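# Close an open buckle by pushing it

## Task

Press on the open buckle until it is closed, and leave it fastened once the robot lets go.

## Robot and tools

Robot: two arms, left_arm and right_arm, each ending in a five-part hand (index, middle, ring, thumb). right_arm has a right hand; left_arm has its mirror image. Base positions in the scene frame: left_arm (+0.027, +0.407, 0) m, right_arm (+0.023, -0.351, 0) m, both turned only slightly about z.

Frames: the scene frame has its origin at table height midway between the nominal bases, +z up, +x out across the table, and left_arm on the +y side. Image left and right do not match these names. Hand positions, orientations, velocities and offsets belong to each arm's own base frame. Fixed cameras and the table use the scene frame.

Hand point axes (right hand): +z runs along straight fingers toward the tips, +y points out of the palm face (the palm lies at y = -0.062 m), and +x runs across the palm away from the thumb. For the left hand +x points toward the thumb. Straight fingertips reach about 0.12 m past the hand point. A rigid mast sits at the wrist on the palm side and can strike things. Fingertips have rubber caps; the rest of the hand is hard.

Row layout (execute_actions and move): one flat list of 48 numbers, each in [-1, 1], covering both arms even if only one moves. Order: left dx, dy, dz, rx, ry, rz; then the 16 left hand motor goals; left current_limit; left speed; then the same 24 slots for the right arm. dx..rz are offsets, not poses: they count from that arm's Hand target at the start of the action or move, along that arm's base axes. 1.0 equals 0.6 m or 180 degrees. rx, ry, rz form one rotation vector, turning about the Hand target position. Each row of an action is measured from the same start, not from the row before, so repeating an offset in a new call moves the arm further. Six zeros ask the arm to go back to its Hand target.

Hand motor order: index_abd, index_mcp, index_pip, index_dip, middle_abd, middle_mcp, middle_pip, middle_dip, ring_abd, ring_mcp, ring_pip, ring_dip, thumb_cmc, thumb_axl, thumb_mcp, thumb_ipl. Each value is an absolute goal angle scaled between that hinge's two stops. Moving toward -1 curls fingers toward the palm and swings the thumb in front of it. Approximate straight values: abd 0.00, mcp 0.75, pip 0.58, dip 0.70, thumb_cmc 0.71, thumb_axl 0.68, thumb_mcp 0.23, thumb_ipl 0.17. A zero is a real goal, so to keep a hand unchanged, resend its hand_goal, hand_current_limit and hand_speed. current_limit maps -1..+1 to 0..550 mA (at least 11 mA). speed sets the hinge rate at (speed+1)/2 of 8.5 rad/s. They start at +0.4 and -0.6, and the last values sent stay in force.

Tools:
- execute_actions(actions, cameras): actions is a list of actions; each action is a table of up to 15 rows, one per 1/30 s step. A shorter table keeps its last row for the remaining steps. Images come back only when actions is empty or cameras names them; ["all"] gives every camera.
- move(target, speed, blend, blocking, cameras): target is one 48-number row or a list of up to 15 rows. Every row's offsets count from the same starting Hand targets. Each hand point follows a straight path. speed is in m/s, from 0.002 to 1, default 0.25, and turning is capped at twice that in rad/s; give one value or one per target. blend, in metres, rounds the corners between listed targets; 0 stops at each one. The whole move is capped at 10 s. Paths do not avoid obstacles or the other arm. blocking=false returns after about 0.5 s while the motion continues. The result ends with a move: line giving how it ended (done, off_target, moving, held, fault) and any limits used (paced = the pose was clipped, held = a check withheld steps).
- wait(seconds 0-10): lets the scene run with the last commands held.
- stop(): brakes a running move.
- zoom_image(camera, region [x0,y0,x1,y1]): region in pixels, at most 504 by 504, taken from that camera's newest image.
- clear_fault(arm): releases a torque-faulted arm, left_arm or right_arm.
- finished_scene(scene=1): ends the scene permanently.

Cameras: cam_high, cam_low, cam_front, cam_over, cam_left_wrist, cam_right_wrist, each 672x504. Calibrations are supplied; fixed cameras may have shifted slightly, and wrist images can lag while the arm moves.

Results: each arm reports end_effector_position (m), end_effector_quat_wxyz, velocities, joint positions and torques, and Hand target. Hand target is the last commanded pose after clipping, and the next offsets count from it. Velocities are dropped when the joints read within noise. Per motor the hand reports hand_goal, hand_measured, hand_current_ma, and hand_state (moving, goal, blocked, overload). Readings may be off by a few centimetres.

Motion limits: each control step clips the commanded pose to within 70 mm and 16 degrees of the measured pose. A hand point can settle short of its target. Send any zero action to ask for the target again, or send the missing distance as an offset. To stop pressing on something, command the target back behind the hand point. Avoid paths near an arm's own base; go around it instead.

Things to avoid: pushing fast or far past the point of contact, hitting fixed or heavy objects, contact between the two arms or hands, dropping or flinging parts, and anything leaving the table. Contact torque at a joint's limit (waist 57, shoulder 57, elbow 47.5, forearm roll 25.6, wrist pitch 15.3, wrist roll 16.9 N m) causes a TORQUE FAULT, and the arm halts until clear_fault. A hand motor drawing 495 mA or more for 5 s shuts off for 10 s. A long hold, a stretched arm, or straining toward an unreachable pose heats motors: a MOTOR HOT warning can appear, and at 80 °C the arm brakes for 30 s or more. After a HAND FAULT line, the remaining motion calls in that reply are skipped. Loose objects may sometimes be nudged by outside forces. The buckle must stay shut after the hands withdraw.

Each tool is called as name(argument=value, ...) on one line, values as JSON.

## Session

execute_actions(actions=[])

Scene clock: 0.00 s.
left_arm: end_effector_position=(+0.1969, +0.0066, +0.2807) hand_goal=(+0.000, +0.754, +0.576, +0.696, +0.000, +0.754, +0.576, +0.696, +0.000, +0.754, +0.576, +0.696, +0.714, +0.678, +0.226, +0.168) hand_measured=(+0.000, +0.754, +0.576, +0.696, +0.000, +0.754, +0.576, +0.696, +0.000, +0.754, +0.576, +0.696, +0.714, +0.678, +0.226, +0.168) hand_current_ma=(+0, +0, +0, +0, +0, +0, +0, +0, +0, +0, +0, +0, +0, +0, +0, +0) hand_state=(goal, goal, goal, goal, goal, goal, goal, goal, goal, goal, goal, goal, goal, goal, goal, goal) hand_current_limit=0.40 hand_speed=-0.60 end_effector_quat_wxyz=(+0.050, -0.620, +0.780, +0.066) | right_arm: end_effector_position=(+0.3206, -0.1041, +0.3414) hand_goal=(+0.000, +0.754, +0.576, +0.696, +0.000, +0.754, +0.576, +0.696, +0.000, +0.754, +0.576, +0.696, +0.714, +0.678, +0.226, +0.168) hand_measured=(+0.000, +0.754, +0.576, +0.696, +0.000, +0.754, +0.576, +0.696, +0.000, +0.754, +0.576, +0.696, +0.714, +0.678, +0.226, +0.168) hand_current_ma=(+0, +0, +0, +0, +0, +0, +0, +0, +0, +0, +0, +0, +0, +0, +0, +0) hand_state=(goal, goal, goal, goal, goal, goal, goal, goal, goal, goal, goal, goal, goal, goal, goal, goal) hand_current_limit=0.40 hand_speed=-0.60 end_effector_quat_wxyz=(+0.391, -0.511, +0.734, +0.217)
Joint positions: left_arm=[-0.094 0.24 -0.419 0.26 -0.695 -1.641] | right_arm=[-0.771 -0.23 -0.789 0.965 -1.184 -2.667]
Joint velocities: within noise
Joint torques (N m): no reading
Hand target: left_arm +0.1969, +0.0066, +0.2807; +0.050, -0.620, +0.780, +0.066 | right_arm +0.3206, -0.1041, +0.3414; +0.391, -0.511, +0.734, +0.217

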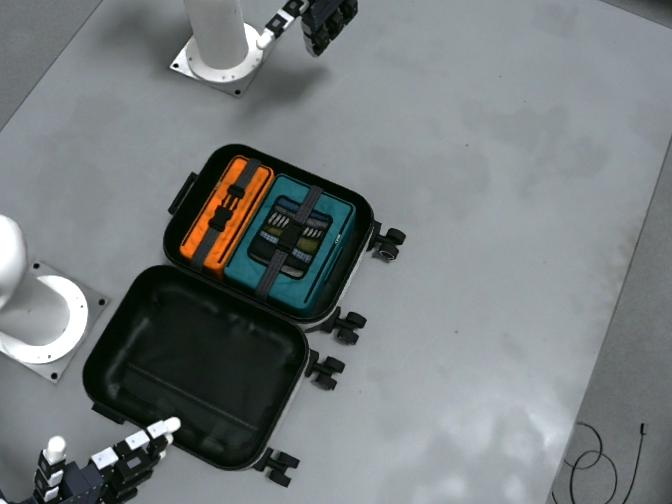

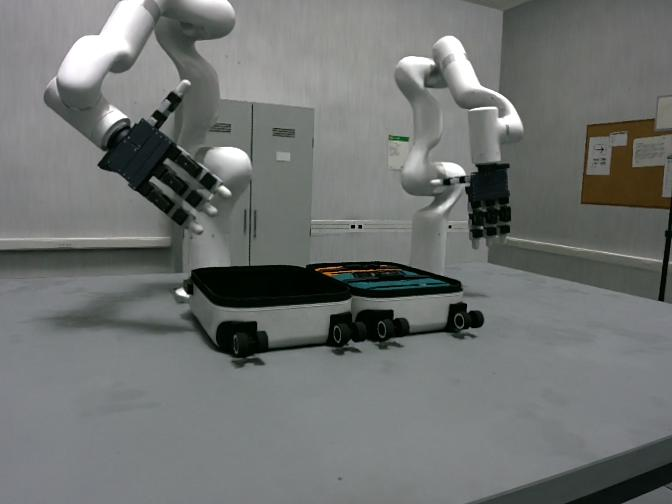

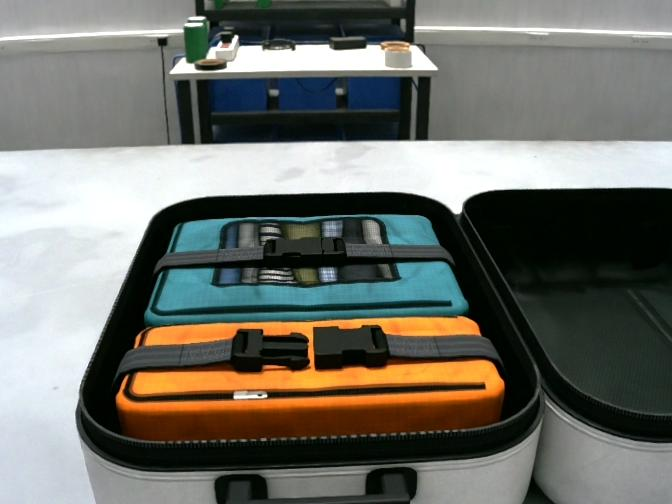

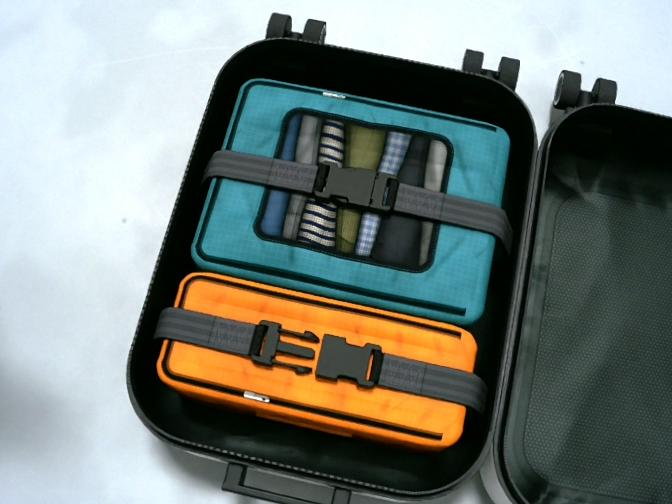

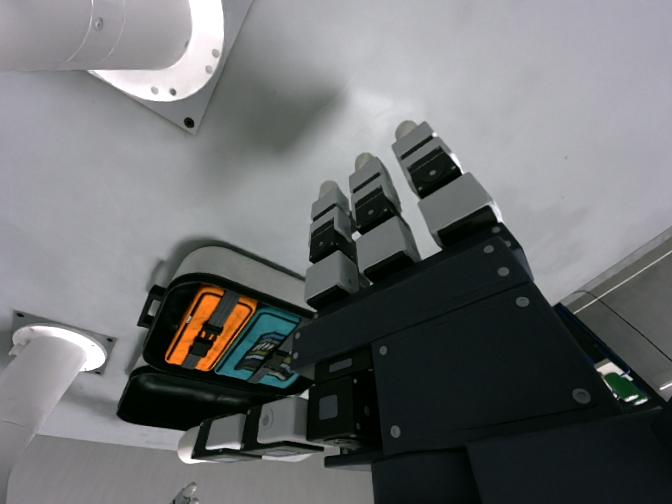

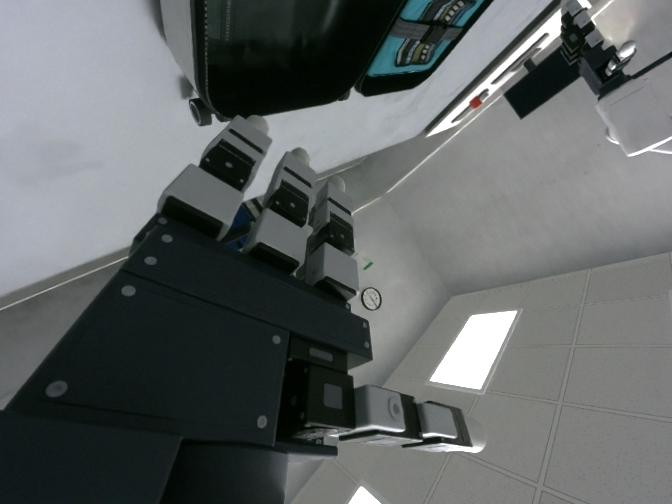

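zoom_image(camera="cam_over", region=[200, 270, 440, 450])

zoom_image(camera="cam_front", region=[180, 290, 440, 420])

Scaled by 2.100.

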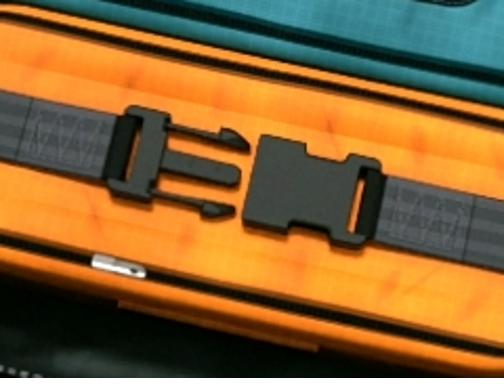

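Scaled by 1.938.

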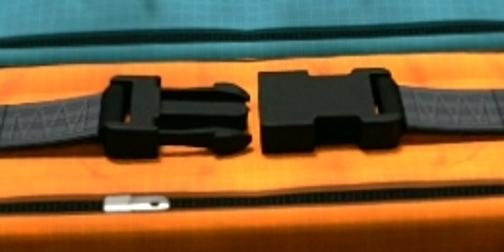

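zoom_image(camera="cam_front", region=[220, 315, 320, 390])

zoom_image(camera="cam_over", region=[230, 300, 330, 375])

zoom_image(camera="cam_low", region=[290, 240, 490, 340])

zoom_image(camera="cam_front", region=[70, 220, 560, 504])

Scaled by 5.040.

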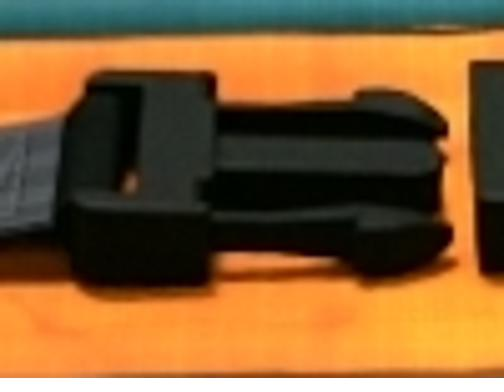

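Scaled by 5.040.

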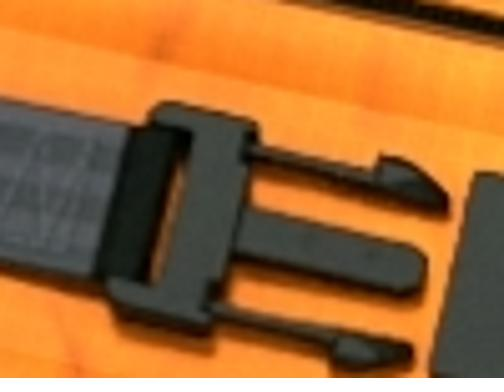

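Scaled by 2.520.

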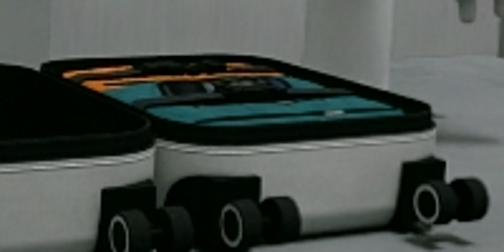

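Scaled by 1.029.

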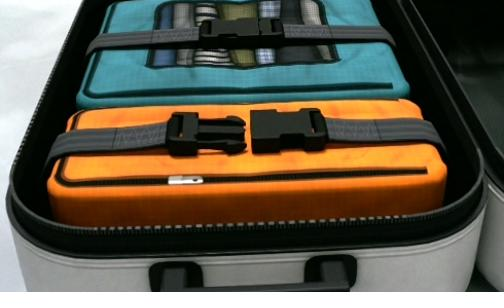

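move(target=[[0.0885,-0.211,0.1655,-0.1184,0.1007,0.2825,-0.11,1,1,1,0.11,1,1,1,0,-0.48,-0.737,-0.174,0.714,0.678,0.226,0.168,0.4,-0.6,0,0,0,0,0,0,0,0.754,0.576,0.696,0,0.754,0.576,0.696,0,0.754,0.576,0.696,0.714,0.678,0.226,0.168,0.4,-0.6],[0.1035,-0.6193,0.1322,-0.2368,0.2014,0.5649,-0.11,1,1,1,0.11,1,1,1,0,-0.48,-0.737,-0.174,0.714,0.678,0.226,0.168,0.4,-0.6,0,0,0,0,0,0,0,0.754,0.576,0.696,0,0.754,0.576,0.696,0,0.754,0.576,0.696,0.714,0.678,0.226,0.168,0.4,-0.6]], speed=0.3, blend=0.03, cameras=["all"])

Scene clock: 239.80 s.
left_arm: end_effector_position=(+0.2590, -0.3650, +0.3600) hand_goal=(-0.110, +1.000, +1.000, +1.000, +0.110, +1.000, +1.000, +1.000, +0.000, -0.480, -0.736, -0.174, +0.714, +0.678, +0.226, +0.168) hand_measured=(-0.098, +1.000, +0.996, +0.998, +0.100, +1.000, +0.998, +0.998, +0.000, -0.426, -0.696, -0.168, +0.718, +0.678, +0.224, +0.168) hand_current_ma=(+8, +0, -2, -1, -7, +0, -1, -1, +0, +118, +67, +4, +2, +0, -1, +0) hand_state=(goal, goal, goal, goal, goal, goal, goal, goal, goal, blocked, blocked, goal, goal, goal, goal, goal) hand_current_limit=0.40 hand_speed=-0.60 end_effector_quat_wxyz=(+0.422, +0.906, +0.014, +0.006) | right_arm: end_effector_position=(+0.3206, -0.1041, +0.3414) hand_goal=(+0.000, +0.754, +0.576, +0.696, +0.000, +0.754, +0.576, +0.696, +0.000, +0.754, +0.576, +0.696, +0.714, +0.678, +0.226, +0.168) hand_measured=(+0.000, +0.754, +0.576, +0.696, +0.000, +0.754, +0.576, +0.696, +0.000, +0.754, +0.576, +0.696, +0.714, +0.678, +0.226, +0.168) hand_current_ma=(+0, +0, +0, +0, +0, +0, +0, +0, +0, +0, +0, +0, +0, +0, +0, +0) hand_state=(goal, goal, goal, goal, goal, goal, goal, goal, goal, goal, goal, goal, goal, goal, goal, goal) hand_current_limit=0.40 hand_speed=-0.60 end_effector_quat_wxyz=(+0.391, -0.511, +0.734, +0.217)
Joint positions: left_arm=[-0.556 0.14 -0.324 -1.712 -0.7 -2.189] | right_arm=[-0.771 -0.23 -0.789 0.965 -1.184 -2.667]
Joint torques (N m): left_arm=[-4.85 9.46 -19.99 -1.3 -2.74 0.54] | right_arm=[0.99 32.53 -23.26 1.04 -1.24 0.02]
Hand target: left_arm +0.2590, -0.3650, +0.3600; +0.422, +0.906, +0.014, +0.006 | right_arm +0.3206, -0.1041, +0.3414; +0.391, -0.511, +0.734, +0.217
Off the commanded pose: left_arm 0.000 m, 0 deg | right_arm 0.000 m, 0 deg.
move: done
camera_calibration:
cam_left_wrist: T_world_to_cam=[[-0.779402, 0.394792, -0.48649, 0.491592], [0.429335, 0.902063, 0.0441996, 0.162591], [0.456294, -0.174418, -0.872568, 0.263085], [0, 0, 0, 1]] pos_world=[0.193297, -0.294857, 0.461527]

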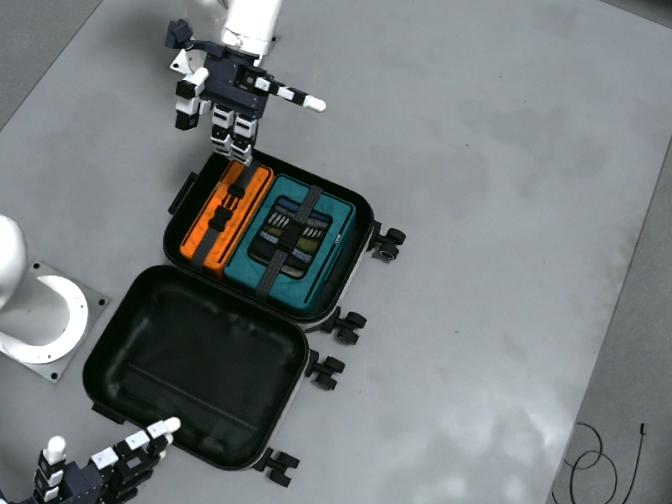

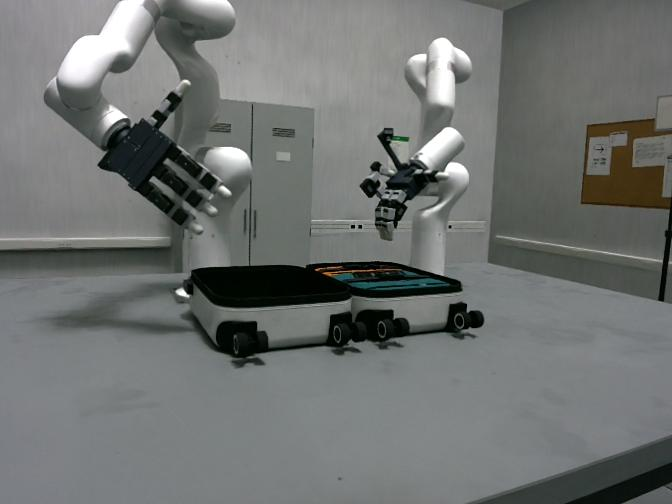

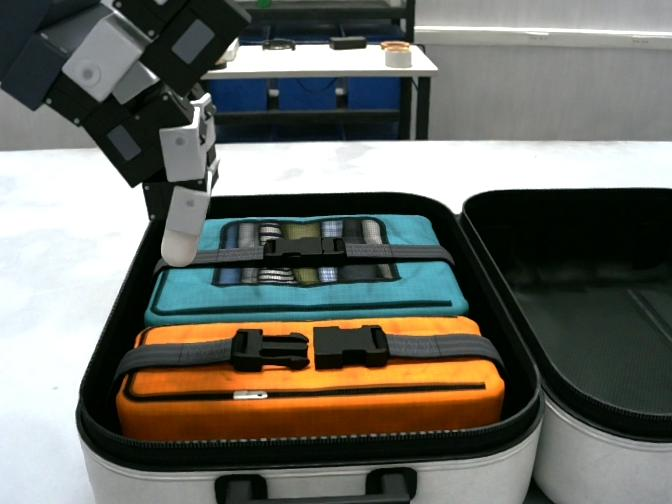

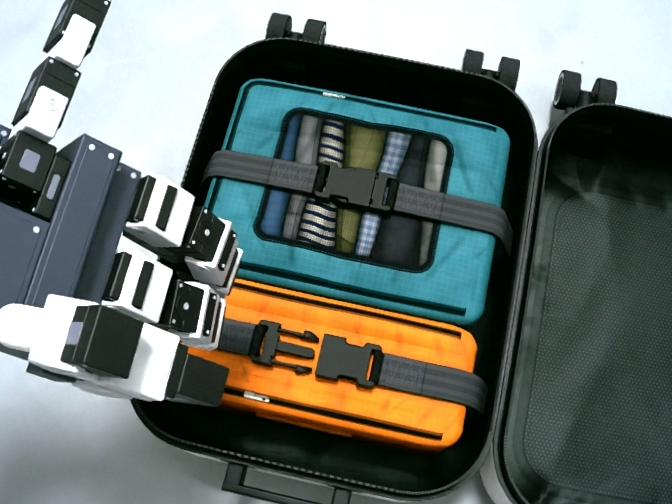

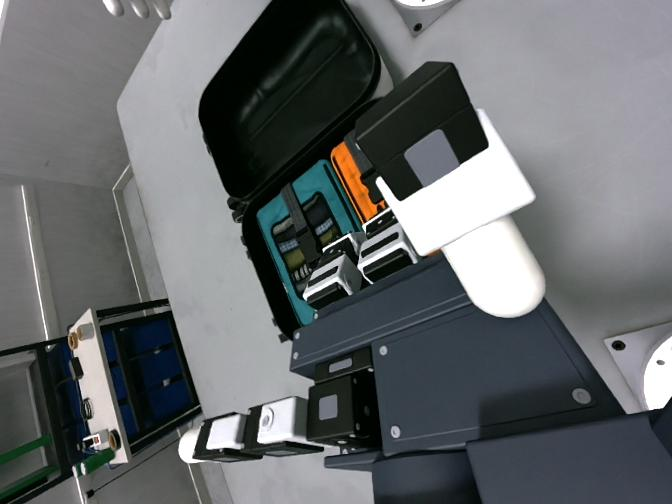

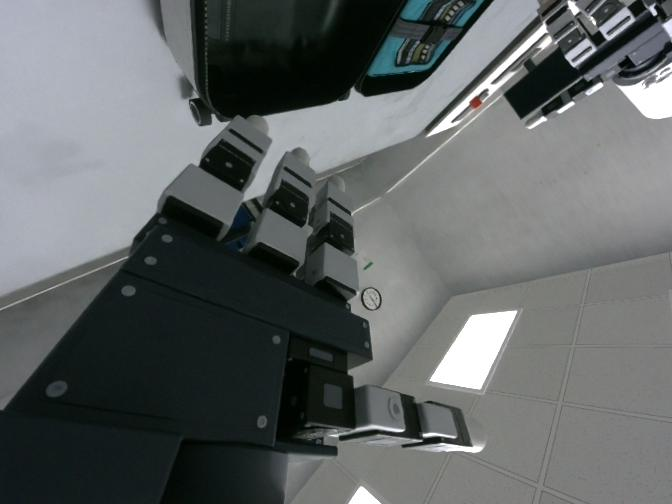

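move(target=[0,0,-0.115,0,0,0,-0.11,1,1,1,0.11,1,1,1,0,-0.48,-0.737,-0.174,0.714,0.678,0.226,0.168,0.4,-0.6,0,0,0,0,0,0,0,0.754,0.576,0.696,0,0.754,0.576,0.696,0,0.754,0.576,0.696,0.714,0.678,0.226,0.168,0.4,-0.6], speed=0.15, cameras=["cam_front","cam_over","cam_left_wrist"])

zoom_image(camera="cam_front", region=[150, 260, 350, 410])

Scene clock: 256.30 s.
left_arm: end_effector_position=(+0.2590, -0.3650, +0.2910) hand_goal=(-0.110, +1.000, +1.000, +1.000, +0.110, +1.000, +1.000, +1.000, +0.000, -0.480, -0.736, -0.174, +0.714, +0.678, +0.226, +0.168) hand_measured=(-0.098, +1.000, +0.996, +0.998, +0.100, +1.000, +0.998, +0.998, +0.000, -0.426, -0.696, -0.168, +0.718, +0.678, +0.224, +0.168) hand_current_ma=(+8, +0, -2, -1, -7, +0, -1, -1, +0, +118, +67, +4, +3, +0, -1, +0) hand_state=(goal, goal, goal, goal, goal, goal, goal, goal, goal, blocked, blocked, goal, goal, goal, goal, goal) hand_current_limit=0.40 hand_speed=-0.60 end_effector_quat_wxyz=(+0.422, +0.906, +0.014, +0.006) | right_arm: end_effector_position=(+0.3206, -0.1041, +0.3414) hand_goal=(+0.000, +0.754, +0.576, +0.696, +0.000, +0.754, +0.576, +0.696, +0.000, +0.754, +0.576, +0.696, +0.714, +0.678, +0.226, +0.168) hand_measured=(+0.000, +0.754, +0.576, +0.696, +0.000, +0.754, +0.576, +0.696, +0.000, +0.754, +0.576, +0.696, +0.714, +0.678, +0.226, +0.168) hand_current_ma=(+0, +0, +0, +0, +0, +0, +0, +0, +0, +0, +0, +0, +0, +0, +0, +0) hand_state=(goal, goal, goal, goal, goal, goal, goal, goal, goal, goal, goal, goal, goal, goal, goal, goal) hand_current_limit=0.40 hand_speed=-0.60 end_effector_quat_wxyz=(+0.391, -0.511, +0.734, +0.217)
Joint positions: left_arm=[-0.556 -0.088 -0.299 -1.983 -0.771 -1.825] | right_arm=[-0.771 -0.23 -0.789 0.965 -1.184 -2.667]
Joint torques (N m): left_arm=[-5.28 14.92 -14.88 -0.67 -2.84 0.44] | right_arm=[-1.85 34.03 -22.86 0.95 -1.35 0.01]
Hand target: left_arm +0.2590, -0.3650, +0.2910; +0.422, +0.906, +0.014, +0.006 | right_arm +0.3206, -0.1041, +0.3414; +0.391, -0.511, +0.734, +0.217
Off the commanded pose: left_arm 0.000 m, 0 deg | right_arm 0.000 m, 0 deg.
move: done
camera_calibration:
cam_left_wrist: T_world_to_cam=[[-0.77935, 0.394802, -0.486565, 0.458046], [0.429397, 0.902037, 0.0441371, 0.165646], [0.456325, -0.174531, -0.872529, 0.202824], [0, 0, 0, 1]] pos_world=[0.193297, -0.294857, 0.392528]
Images, in order (width x height): cam_front 672x504, cam_over 672x504, cam_left_wrist 672x504.

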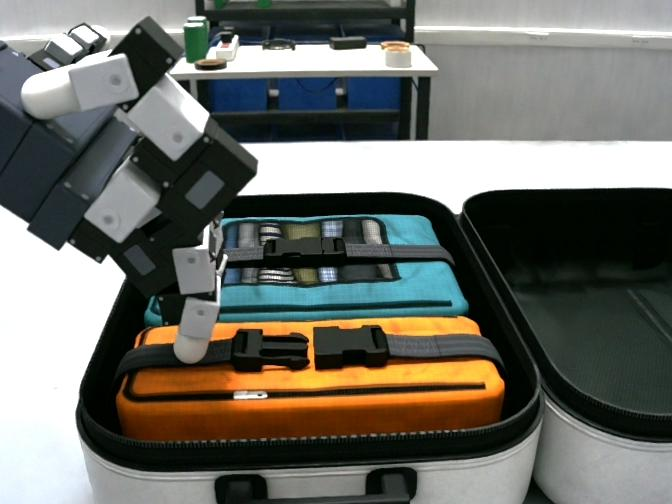

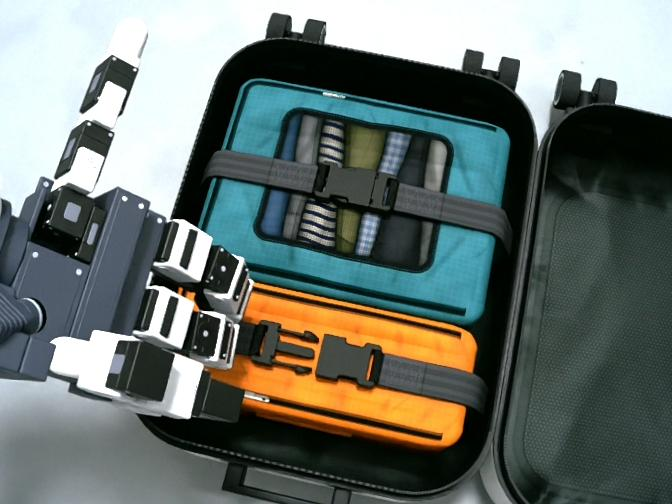

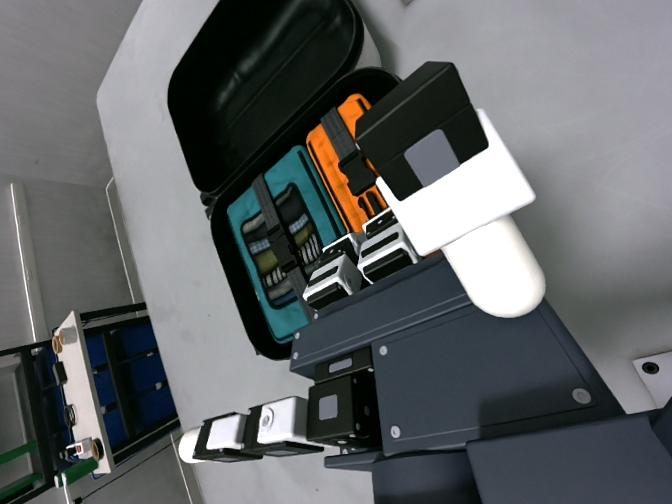

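Scaled by 2.520.

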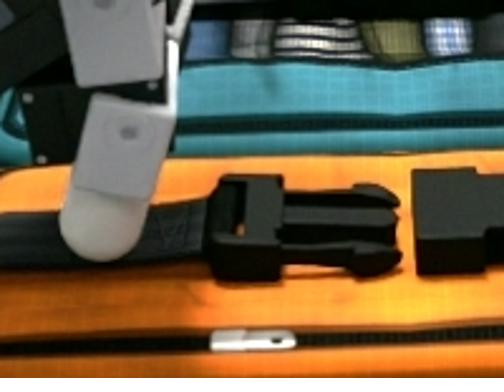

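move(target=[0,0,-0.0192,0,0,0,-0.11,1,1,1,0.11,1,1,1,0,-0.48,-0.737,-0.174,0.714,0.678,0.226,0.168,0.4,-0.6,0,0,0,0,0,0,0,0.754,0.576,0.696,0,0.754,0.576,0.696,0,0.754,0.576,0.696,0.714,0.678,0.226,0.168,0.4,-0.6], speed=0.05, cameras=["cam_front","cam_over"])

zoom_image(camera="cam_front", region=[150, 290, 290, 400])

zoom_image(camera="cam_over", region=[190, 260, 350, 400])

Scene clock: 265.87 s.
left_arm: end_effector_position=(+0.2590, -0.3650, +0.2795) hand_goal=(-0.110, +1.000, +1.000, +1.000, +0.110, +1.000, +1.000, +1.000, +0.000, -0.480, -0.736, -0.174, +0.714, +0.678, +0.226, +0.168) hand_measured=(-0.100, +1.000, +0.998, +0.998, +0.100, +1.000, +0.998, +0.998, +0.000, -0.426, -0.696, -0.168, +0.718, +0.678, +0.224, +0.168) hand_current_ma=(+7, +0, -1, +0, -7, +0, -1, +0, +0, +118, +67, +4, +3, +0, -1, +0) hand_state=(goal, goal, goal, goal, goal, goal, goal, goal, goal, blocked, blocked, goal, goal, goal, goal, goal) hand_current_limit=0.40 hand_speed=-0.60 end_effector_quat_wxyz=(+0.422, +0.906, +0.014, +0.006) | right_arm: end_effector_position=(+0.3206, -0.1041, +0.3414) hand_goal=(+0.000, +0.754, +0.576, +0.696, +0.000, +0.754, +0.576, +0.696, +0.000, +0.754, +0.576, +0.696, +0.714, +0.678, +0.226, +0.168) hand_measured=(+0.000, +0.754, +0.576, +0.696, +0.000, +0.754, +0.576, +0.696, +0.000, +0.754, +0.576, +0.696, +0.714, +0.678, +0.226, +0.168) hand_current_ma=(+0, +0, +0, +0, +0, +0, +0, +0, +0, +0, +0, +0, +0, +0, +0, +0) hand_state=(goal, goal, goal, goal, goal, goal, goal, goal, goal, goal, goal, goal, goal, goal, goal, goal) hand_current_limit=0.40 hand_speed=-0.60 end_effector_quat_wxyz=(+0.391, -0.511, +0.734, +0.217)
Joint positions: left_arm=[-0.556 -0.131 -0.299 -2.023 -0.788 -1.77] | right_arm=[-0.771 -0.23 -0.789 0.965 -1.184 -2.667]
Joint torques (N m): left_arm=[-2.51 14.07 -18.15 -0.5 -2.25 0.55] | right_arm=[-0.42 32.75 -22.46 0.76 -1.18 0.23]
Hand target: left_arm +0.2590, -0.3650, +0.2795; +0.422, +0.906, +0.014, +0.006 | right_arm +0.3206, -0.1041, +0.3414; +0.391, -0.511, +0.734, +0.217
Off the commanded pose: left_arm 0.000 m, 0 deg | right_arm 0.000 m, 0 deg.
move: done
Images, in order (width x height): cam_front 672x504, cam_over 672x504.

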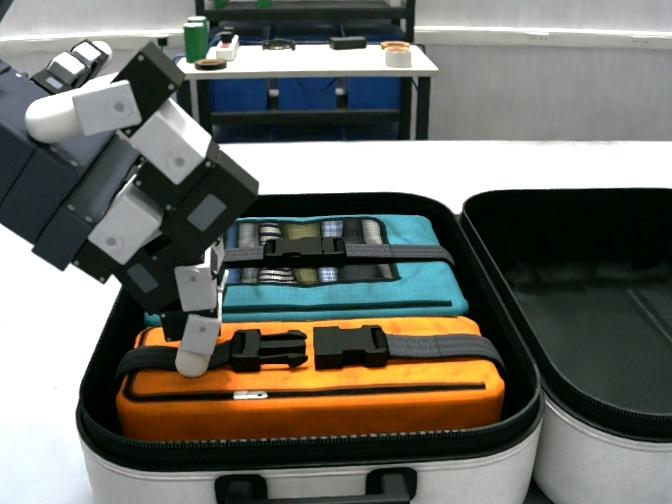

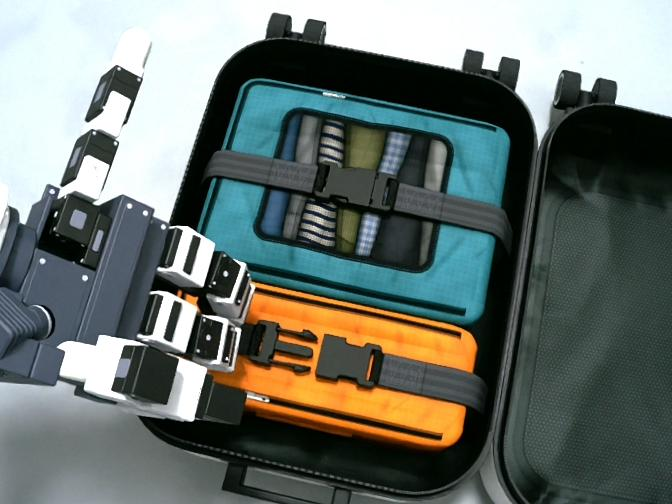

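Scaled by 3.600.

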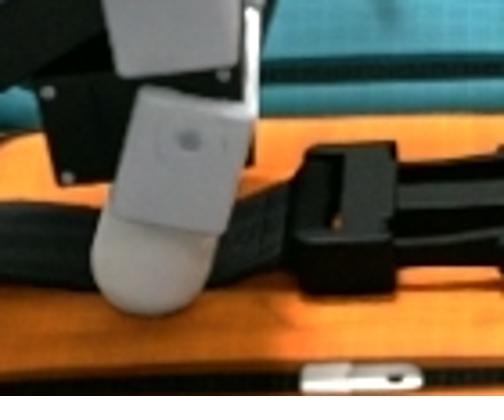

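Scaled by 3.150.

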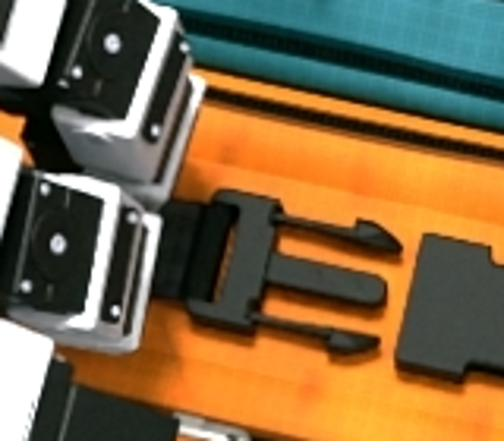

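move(target=[[0,0,0.004,0,0,0,-0.11,1,1,1,0.11,1,1,1,0,-0.48,-0.737,-0.174,0.714,0.678,0.226,0.168,0.4,-0.6,0,0,0,0,0,0,0,0.754,0.576,0.696,0,0.754,0.576,0.696,0,0.754,0.576,0.696,0.714,0.678,0.226,0.168,0.4,-0.6],[0.001,-0.03,0.004,0,0,0,-0.11,1,1,1,0.11,1,1,1,0,-0.48,-0.737,-0.174,0.714,0.678,0.226,0.168,0.4,-0.6,0,0,0,0,0,0,0,0.754,0.576,0.696,0,0.754,0.576,0.696,0,0.754,0.576,0.696,0.714,0.678,0.226,0.168,0.4,-0.6]], speed=0.05, blend=0.002, cameras=["cam_front","cam_over"])

zoom_image(camera="cam_front", region=[150, 290, 330, 400])

zoom_image(camera="cam_over", region=[190, 260, 350, 400])

Scene clock: 283.57 s.
left_arm: end_effector_position=(+0.2596, -0.3830, +0.2819) hand_goal=(-0.110, +1.000, +1.000, +1.000, +0.110, +1.000, +1.000, +1.000, +0.000, -0.480, -0.736, -0.174, +0.714, +0.678, +0.226, +0.168) hand_measured=(-0.100, +1.000, +1.000, +1.000, +0.100, +1.000, +1.000, +1.000, +0.000, -0.426, -0.696, -0.168, +0.718, +0.678, +0.224, +0.168) hand_current_ma=(+7, +0, +0, +0, -7, +0, +0, +0, +0, +118, +67, +4, +3, +0, -1, +0) hand_state=(goal, goal, goal, goal, goal, goal, goal, goal, goal, blocked, blocked, goal, goal, goal, goal, goal) hand_current_limit=0.40 hand_speed=-0.60 end_effector_quat_wxyz=(+0.422, +0.906, +0.014, +0.006) | right_arm: end_effector_position=(+0.3206, -0.1041, +0.3414) hand_goal=(+0.000, +0.754, +0.576, +0.696, +0.000, +0.754, +0.576, +0.696, +0.000, +0.754, +0.576, +0.696, +0.714, +0.678, +0.226, +0.168) hand_measured=(+0.000, +0.754, +0.576, +0.696, +0.000, +0.754, +0.576, +0.696, +0.000, +0.754, +0.576, +0.696, +0.714, +0.678, +0.226, +0.168) hand_current_ma=(+0, +0, +0, +0, +0, +0, +0, +0, +0, +0, +0, +0, +0, +0, +0, +0) hand_state=(goal, goal, goal, goal, goal, goal, goal, goal, goal, goal, goal, goal, goal, goal, goal, goal) hand_current_limit=0.40 hand_speed=-0.60 end_effector_quat_wxyz=(+0.391, -0.511, +0.734, +0.217)
Joint positions: left_arm=[-0.609 -0.144 -0.326 -2.067 -0.774 -1.782] | right_arm=[-0.771 -0.23 -0.789 0.965 -1.184 -2.667]
Joint torques (N m): left_arm=[-3.82 16.01 -19.85 -1.3 -1.12 0.53] | right_arm=[0.66 33.75 -22.93 1.24 -1.34 0.26]
Hand target: left_arm +0.2596, -0.3830, +0.2819; +0.422, +0.906, +0.014, +0.006 | right_arm +0.3206, -0.1041, +0.3414; +0.391, -0.511, +0.734, +0.217
Off the commanded pose: left_arm 0.000 m, 0 deg | right_arm 0.000 m, 0 deg.
move: done; blend cut to 0.0012 m at target 1
Images, in order (width x height): cam_front 672x504, cam_over 672x504.

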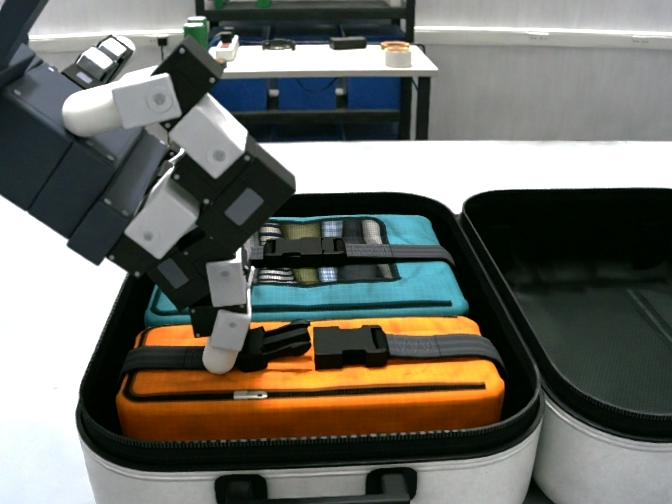

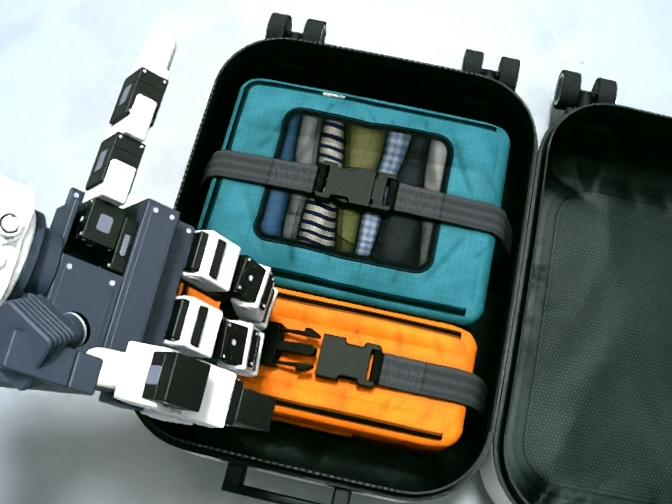

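Scaled by 2.800.

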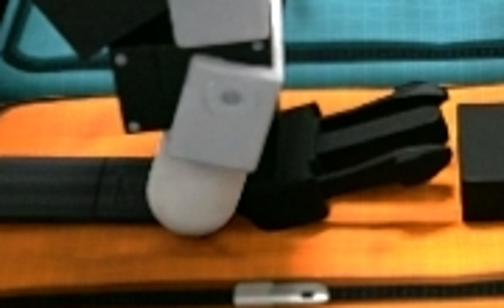

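Scaled by 3.150.

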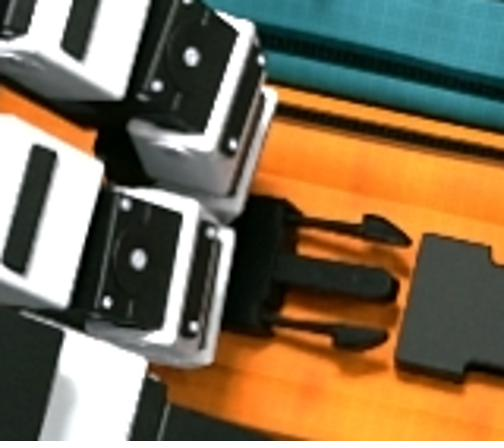

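move(target=[[0,0.012,0.012,0,0,0,-0.11,1,1,1,0.11,1,1,1,0,-0.48,-0.737,-0.174,0.714,0.678,0.226,0.168,0.4,-0.6,0,0,0,0,0,0,0,0.754,0.576,0.696,0,0.754,0.576,0.696,0,0.754,0.576,0.696,0.714,0.678,0.226,0.168,0.4,-0.6],[-0.001,0.03,0.03,0,0,0,-0.027,1,1,1,0.027,1,1,1,0,-0.48,-0.737,-0.174,0.714,0.678,0.226,0.168,0.4,-0.6,0,0,0,0,0,0,0,0.754,0.576,0.696,0,0.754,0.576,0.696,0,0.754,0.576,0.696,0.714,0.678,0.226,0.168,0.4,-0.6]], speed=0.1, blend=0.002, cameras=["cam_front","cam_over","cam_high","cam_low"])

zoom_image(camera="cam_front", region=[150, 290, 330, 400])

zoom_image(camera="cam_over", region=[190, 260, 350, 400])

zoom_image(camera="cam_high", region=[180, 120, 280, 220])

zoom_image(camera="cam_low", region=[320, 200, 460, 300])

Scene clock: 349.80 s.
left_arm: end_effector_position=(+0.2590, -0.3650, +0.2999) hand_goal=(-0.026, +1.000, +1.000, +1.000, +0.028, +1.000, +1.000, +1.000, +0.000, -0.480, -0.736, -0.174, +0.714, +0.678, +0.226, +0.168) hand_measured=(-0.028, +1.000, +1.000, +1.000, +0.032, +1.000, +1.000, +1.000, +0.000, -0.426, -0.696, -0.168, +0.718, +0.678, +0.224, +0.168) hand_current_ma=(-1, +0, +0, +0, +1, +0, +0, +0, +0, +118, +67, +4, +3, +0, -1, +0) hand_state=(goal, goal, goal, goal, goal, goal, goal, goal, goal, blocked, blocked, goal, goal, goal, goal, goal) hand_current_limit=0.40 hand_speed=-0.60 end_effector_quat_wxyz=(+0.422, +0.906, +0.014, +0.006) | right_arm: end_effector_position=(+0.3206, -0.1041, +0.3414) hand_goal=(+0.000, +0.754, +0.576, +0.696, +0.000, +0.754, +0.576, +0.696, +0.000, +0.754, +0.576, +0.696, +0.714, +0.678, +0.226, +0.168) hand_measured=(+0.000, +0.754, +0.576, +0.696, +0.000, +0.754, +0.576, +0.696, +0.000, +0.754, +0.576, +0.696, +0.714, +0.678, +0.226, +0.168) hand_current_ma=(+0, +0, +0, +0, +0, +0, +0, +0, +0, +0, +0, +0, +0, +0, +0, +0) hand_state=(goal, goal, goal, goal, goal, goal, goal, goal, goal, goal, goal, goal, goal, goal, goal, goal) hand_current_limit=0.40 hand_speed=-0.60 end_effector_quat_wxyz=(+0.391, -0.511, +0.734, +0.217)
Joint positions: left_arm=[-0.556 -0.056 -0.3 -1.952 -0.758 -1.869] | right_arm=[-0.771 -0.23 -0.789 0.965 -1.184 -2.667]
Joint torques (N m): left_arm=[1.21 23.4 -15.81 0.03 -0.9 -0.25] | right_arm=[-1.19 31.9 -23.51 0.75 -1.32 0.09]
Hand target: left_arm +0.2590, -0.3650, +0.2999; +0.422, +0.906, +0.014, +0.006 | right_arm +0.3206, -0.1041, +0.3414; +0.391, -0.511, +0.734, +0.217
Off the commanded pose: left_arm 0.000 m, 0 deg | right_arm 0.000 m, 0 deg.
move: done
Images, in order (width x height): cam_high 672x504, cam_low 672x504, cam_front 672x504, cam_over 672x504.

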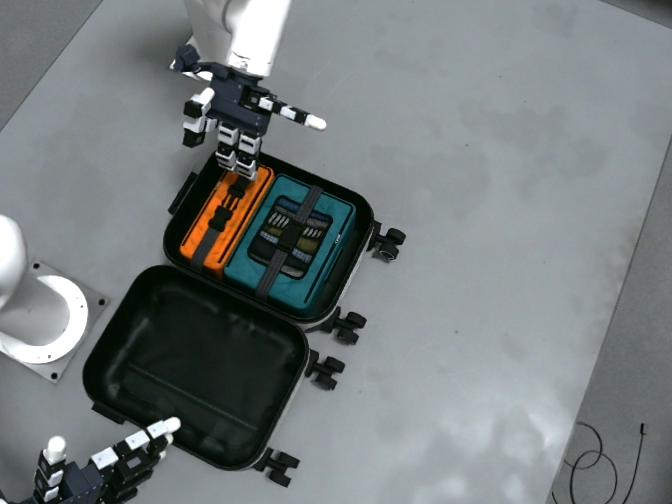

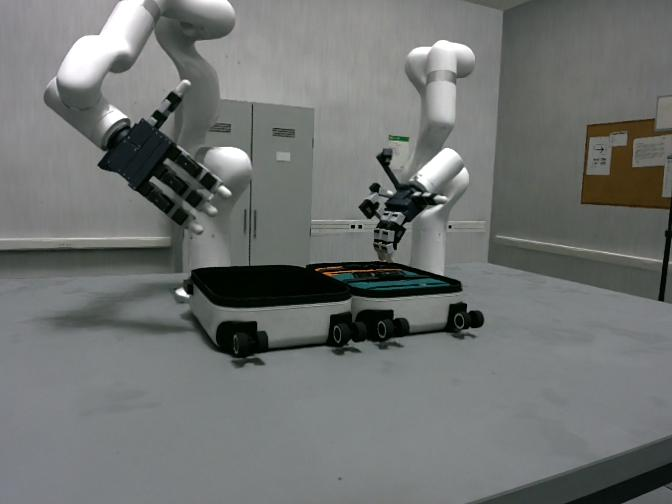

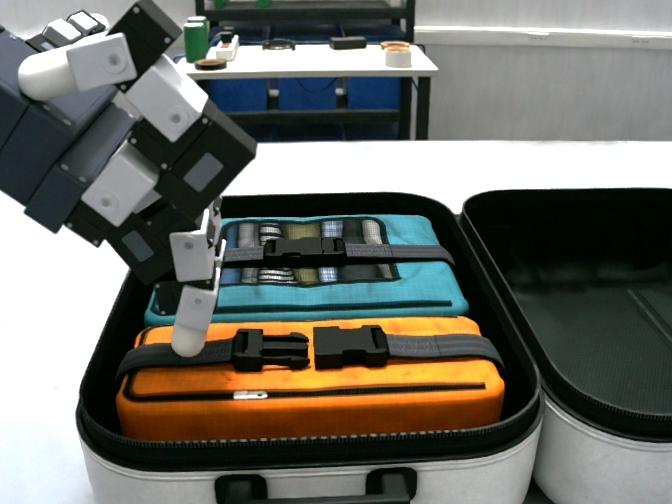

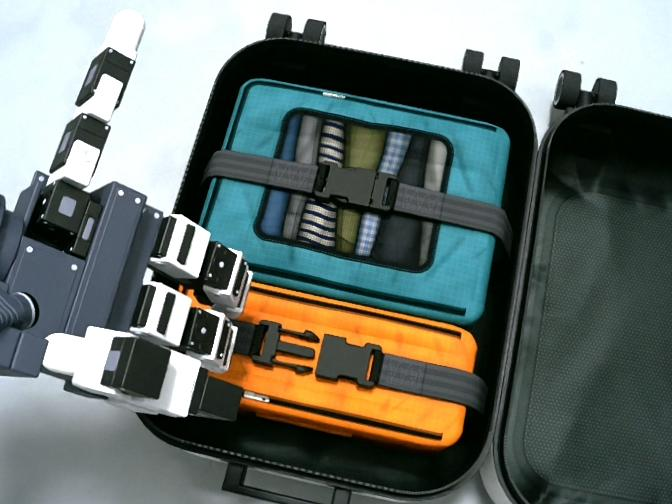

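Scaled by 2.800.

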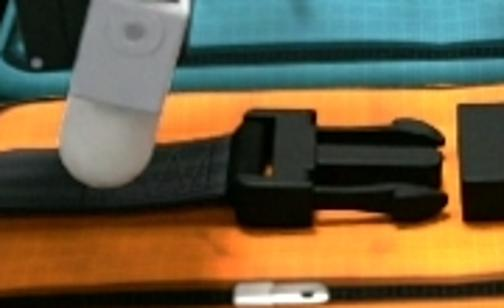

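Scaled by 3.150.

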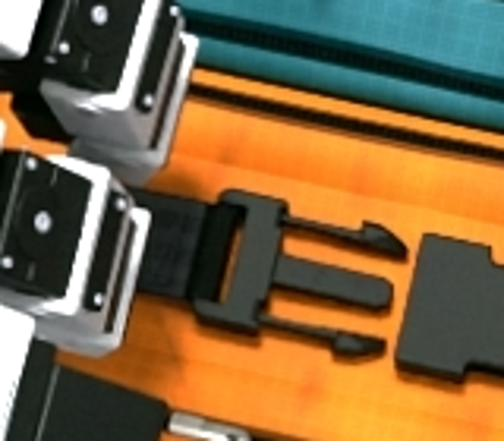

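Scaled by 5.040.

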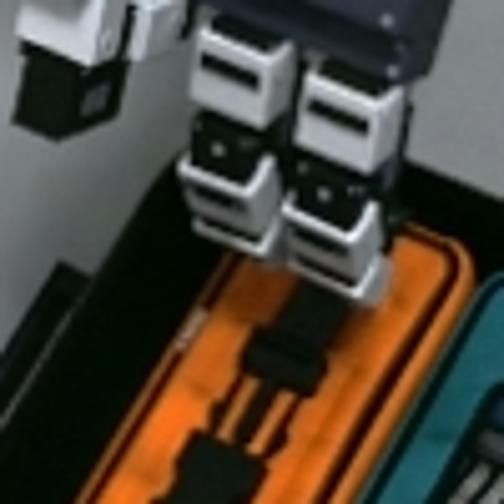

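Scaled by 3.600.

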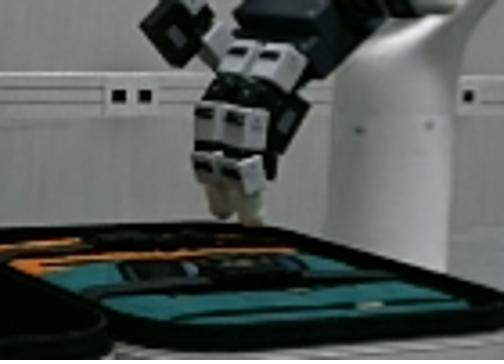

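move(target=[[0,0,-0.034,0,0,0,-0.0135,1,1,1,0.0135,1,1,1,0,-0.48,-0.737,-0.174,0.714,0.678,0.226,0.168,0.4,-0.6,0,0,0,0,0,0,0,0.754,0.576,0.696,0,0.754,0.576,0.696,0,0.754,0.576,0.696,0.714,0.678,0.226,0.168,0.4,-0.6],[0.001,-0.042,-0.034,0,0,0,-0.0135,1,1,1,0.0135,1,1,1,0,-0.48,-0.737,-0.174,0.714,0.678,0.226,0.168,0.4,-0.6,0,0,0,0,0,0,0,0.754,0.576,0.696,0,0.754,0.576,0.696,0,0.754,0.576,0.696,0.714,0.678,0.226,0.168,0.4,-0.6]], speed=0.05, blend=0.003, cameras=["cam_front","cam_over","cam_high"])

zoom_image(camera="cam_front", region=[170, 290, 350, 400])

zoom_image(camera="cam_over", region=[190, 260, 350, 400])

zoom_image(camera="cam_high", region=[180, 120, 280, 220])

Scene clock: 390.40 s.
left_arm: end_effector_position=(+0.2596, -0.3901, +0.2795) hand_goal=(-0.014, +1.000, +1.000, +1.000, +0.014, +1.000, +1.000, +1.000, +0.000, -0.480, -0.736, -0.174, +0.714, +0.678, +0.226, +0.168) hand_measured=(-0.014, +1.000, +1.000, +1.000, +0.014, +1.000, +1.000, +1.000, +0.000, -0.426, -0.696, -0.168, +0.718, +0.678, +0.224, +0.168) hand_current_ma=(+0, +0, +0, +0, +0, +0, +0, +0, +0, +118, +67, +4, +3, +0, -1, +0) hand_state=(goal, goal, goal, goal, goal, goal, goal, goal, goal, blocked, blocked, goal, goal, goal, goal, goal) hand_current_limit=0.40 hand_speed=-0.60 end_effector_quat_wxyz=(+0.422, +0.906, +0.014, +0.006) | right_arm: end_effector_position=(+0.3206, -0.1041, +0.3414) hand_goal=(+0.000, +0.754, +0.576, +0.696, +0.000, +0.754, +0.576, +0.696, +0.000, +0.754, +0.576, +0.696, +0.714, +0.678, +0.226, +0.168) hand_measured=(+0.000, +0.754, +0.576, +0.696, +0.000, +0.754, +0.576, +0.696, +0.000, +0.754, +0.576, +0.696, +0.714, +0.678, +0.226, +0.168) hand_current_ma=(+0, +0, +0, +0, +0, +0, +0, +0, +0, +0, +0, +0, +0, +0, +0, +0) hand_state=(goal, goal, goal, goal, goal, goal, goal, goal, goal, goal, goal, goal, goal, goal, goal, goal) hand_current_limit=0.40 hand_speed=-0.60 end_effector_quat_wxyz=(+0.391, -0.511, +0.734, +0.217)
Joint positions: left_arm=[-0.63 -0.161 -0.337 -2.095 -0.774 -1.771] | right_arm=[-0.771 -0.23 -0.789 0.965 -1.184 -2.667]
Joint torques (N m): left_arm=[-5.68 17.09 -19.67 -1.03 -1.98 0.57] | right_arm=[-0.28 34.88 -22.66 0.54 -1.35 0.09]
Hand target: left_arm +0.2596, -0.3902, +0.2795; +0.422, +0.906, +0.014, +0.006 | right_arm +0.3206, -0.1041, +0.3414; +0.391, -0.511, +0.734, +0.217
Off the commanded pose: left_arm 0.000 m, 0 deg | right_arm 0.000 m, 0 deg.
move: done
Images, in order (width x height): cam_high 672x504, cam_front 672x504, cam_over 672x504.

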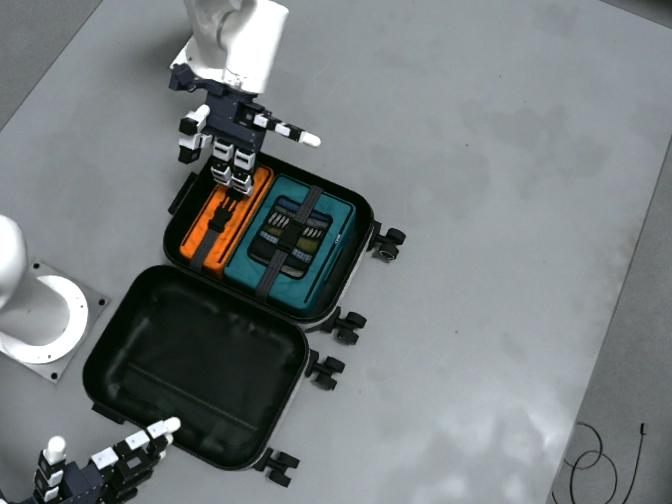

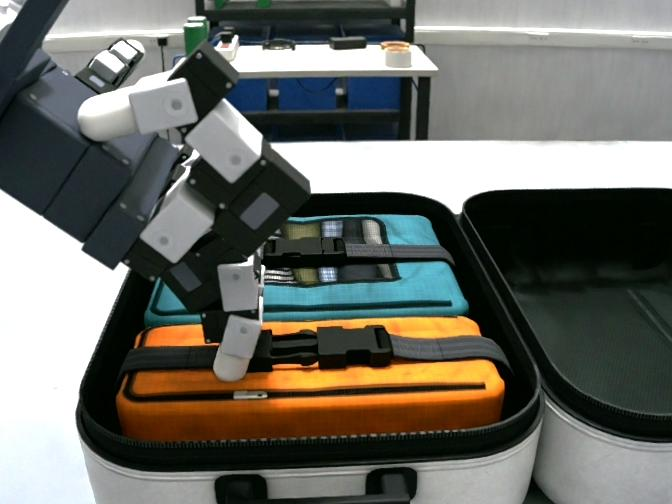

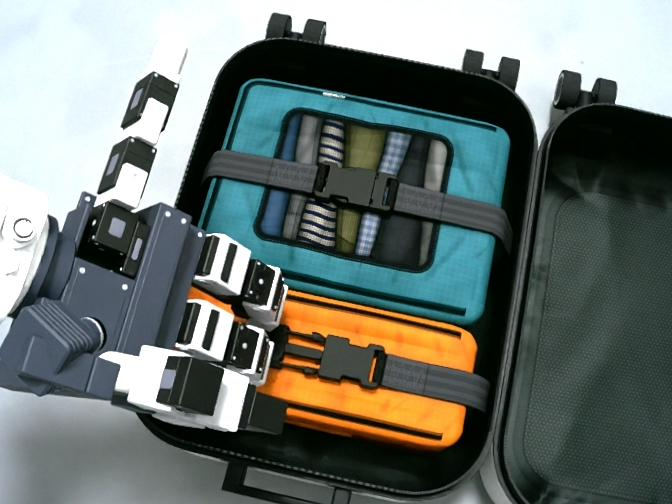

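Scaled by 2.800.

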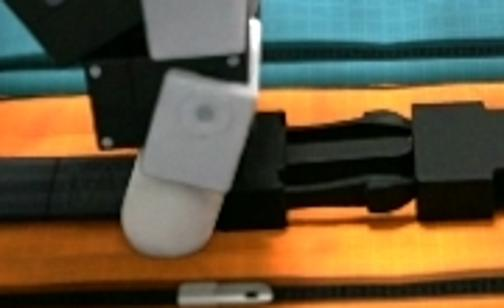

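Scaled by 3.150.

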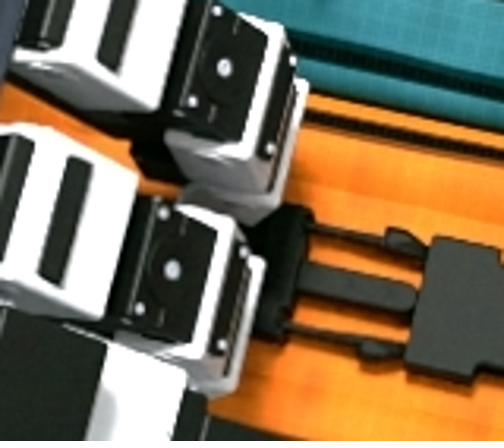

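Scaled by 5.040.

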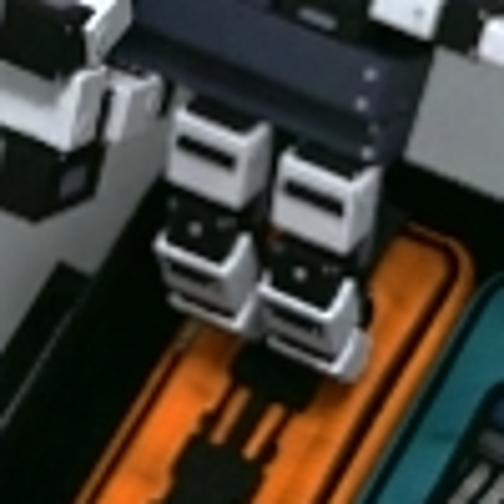

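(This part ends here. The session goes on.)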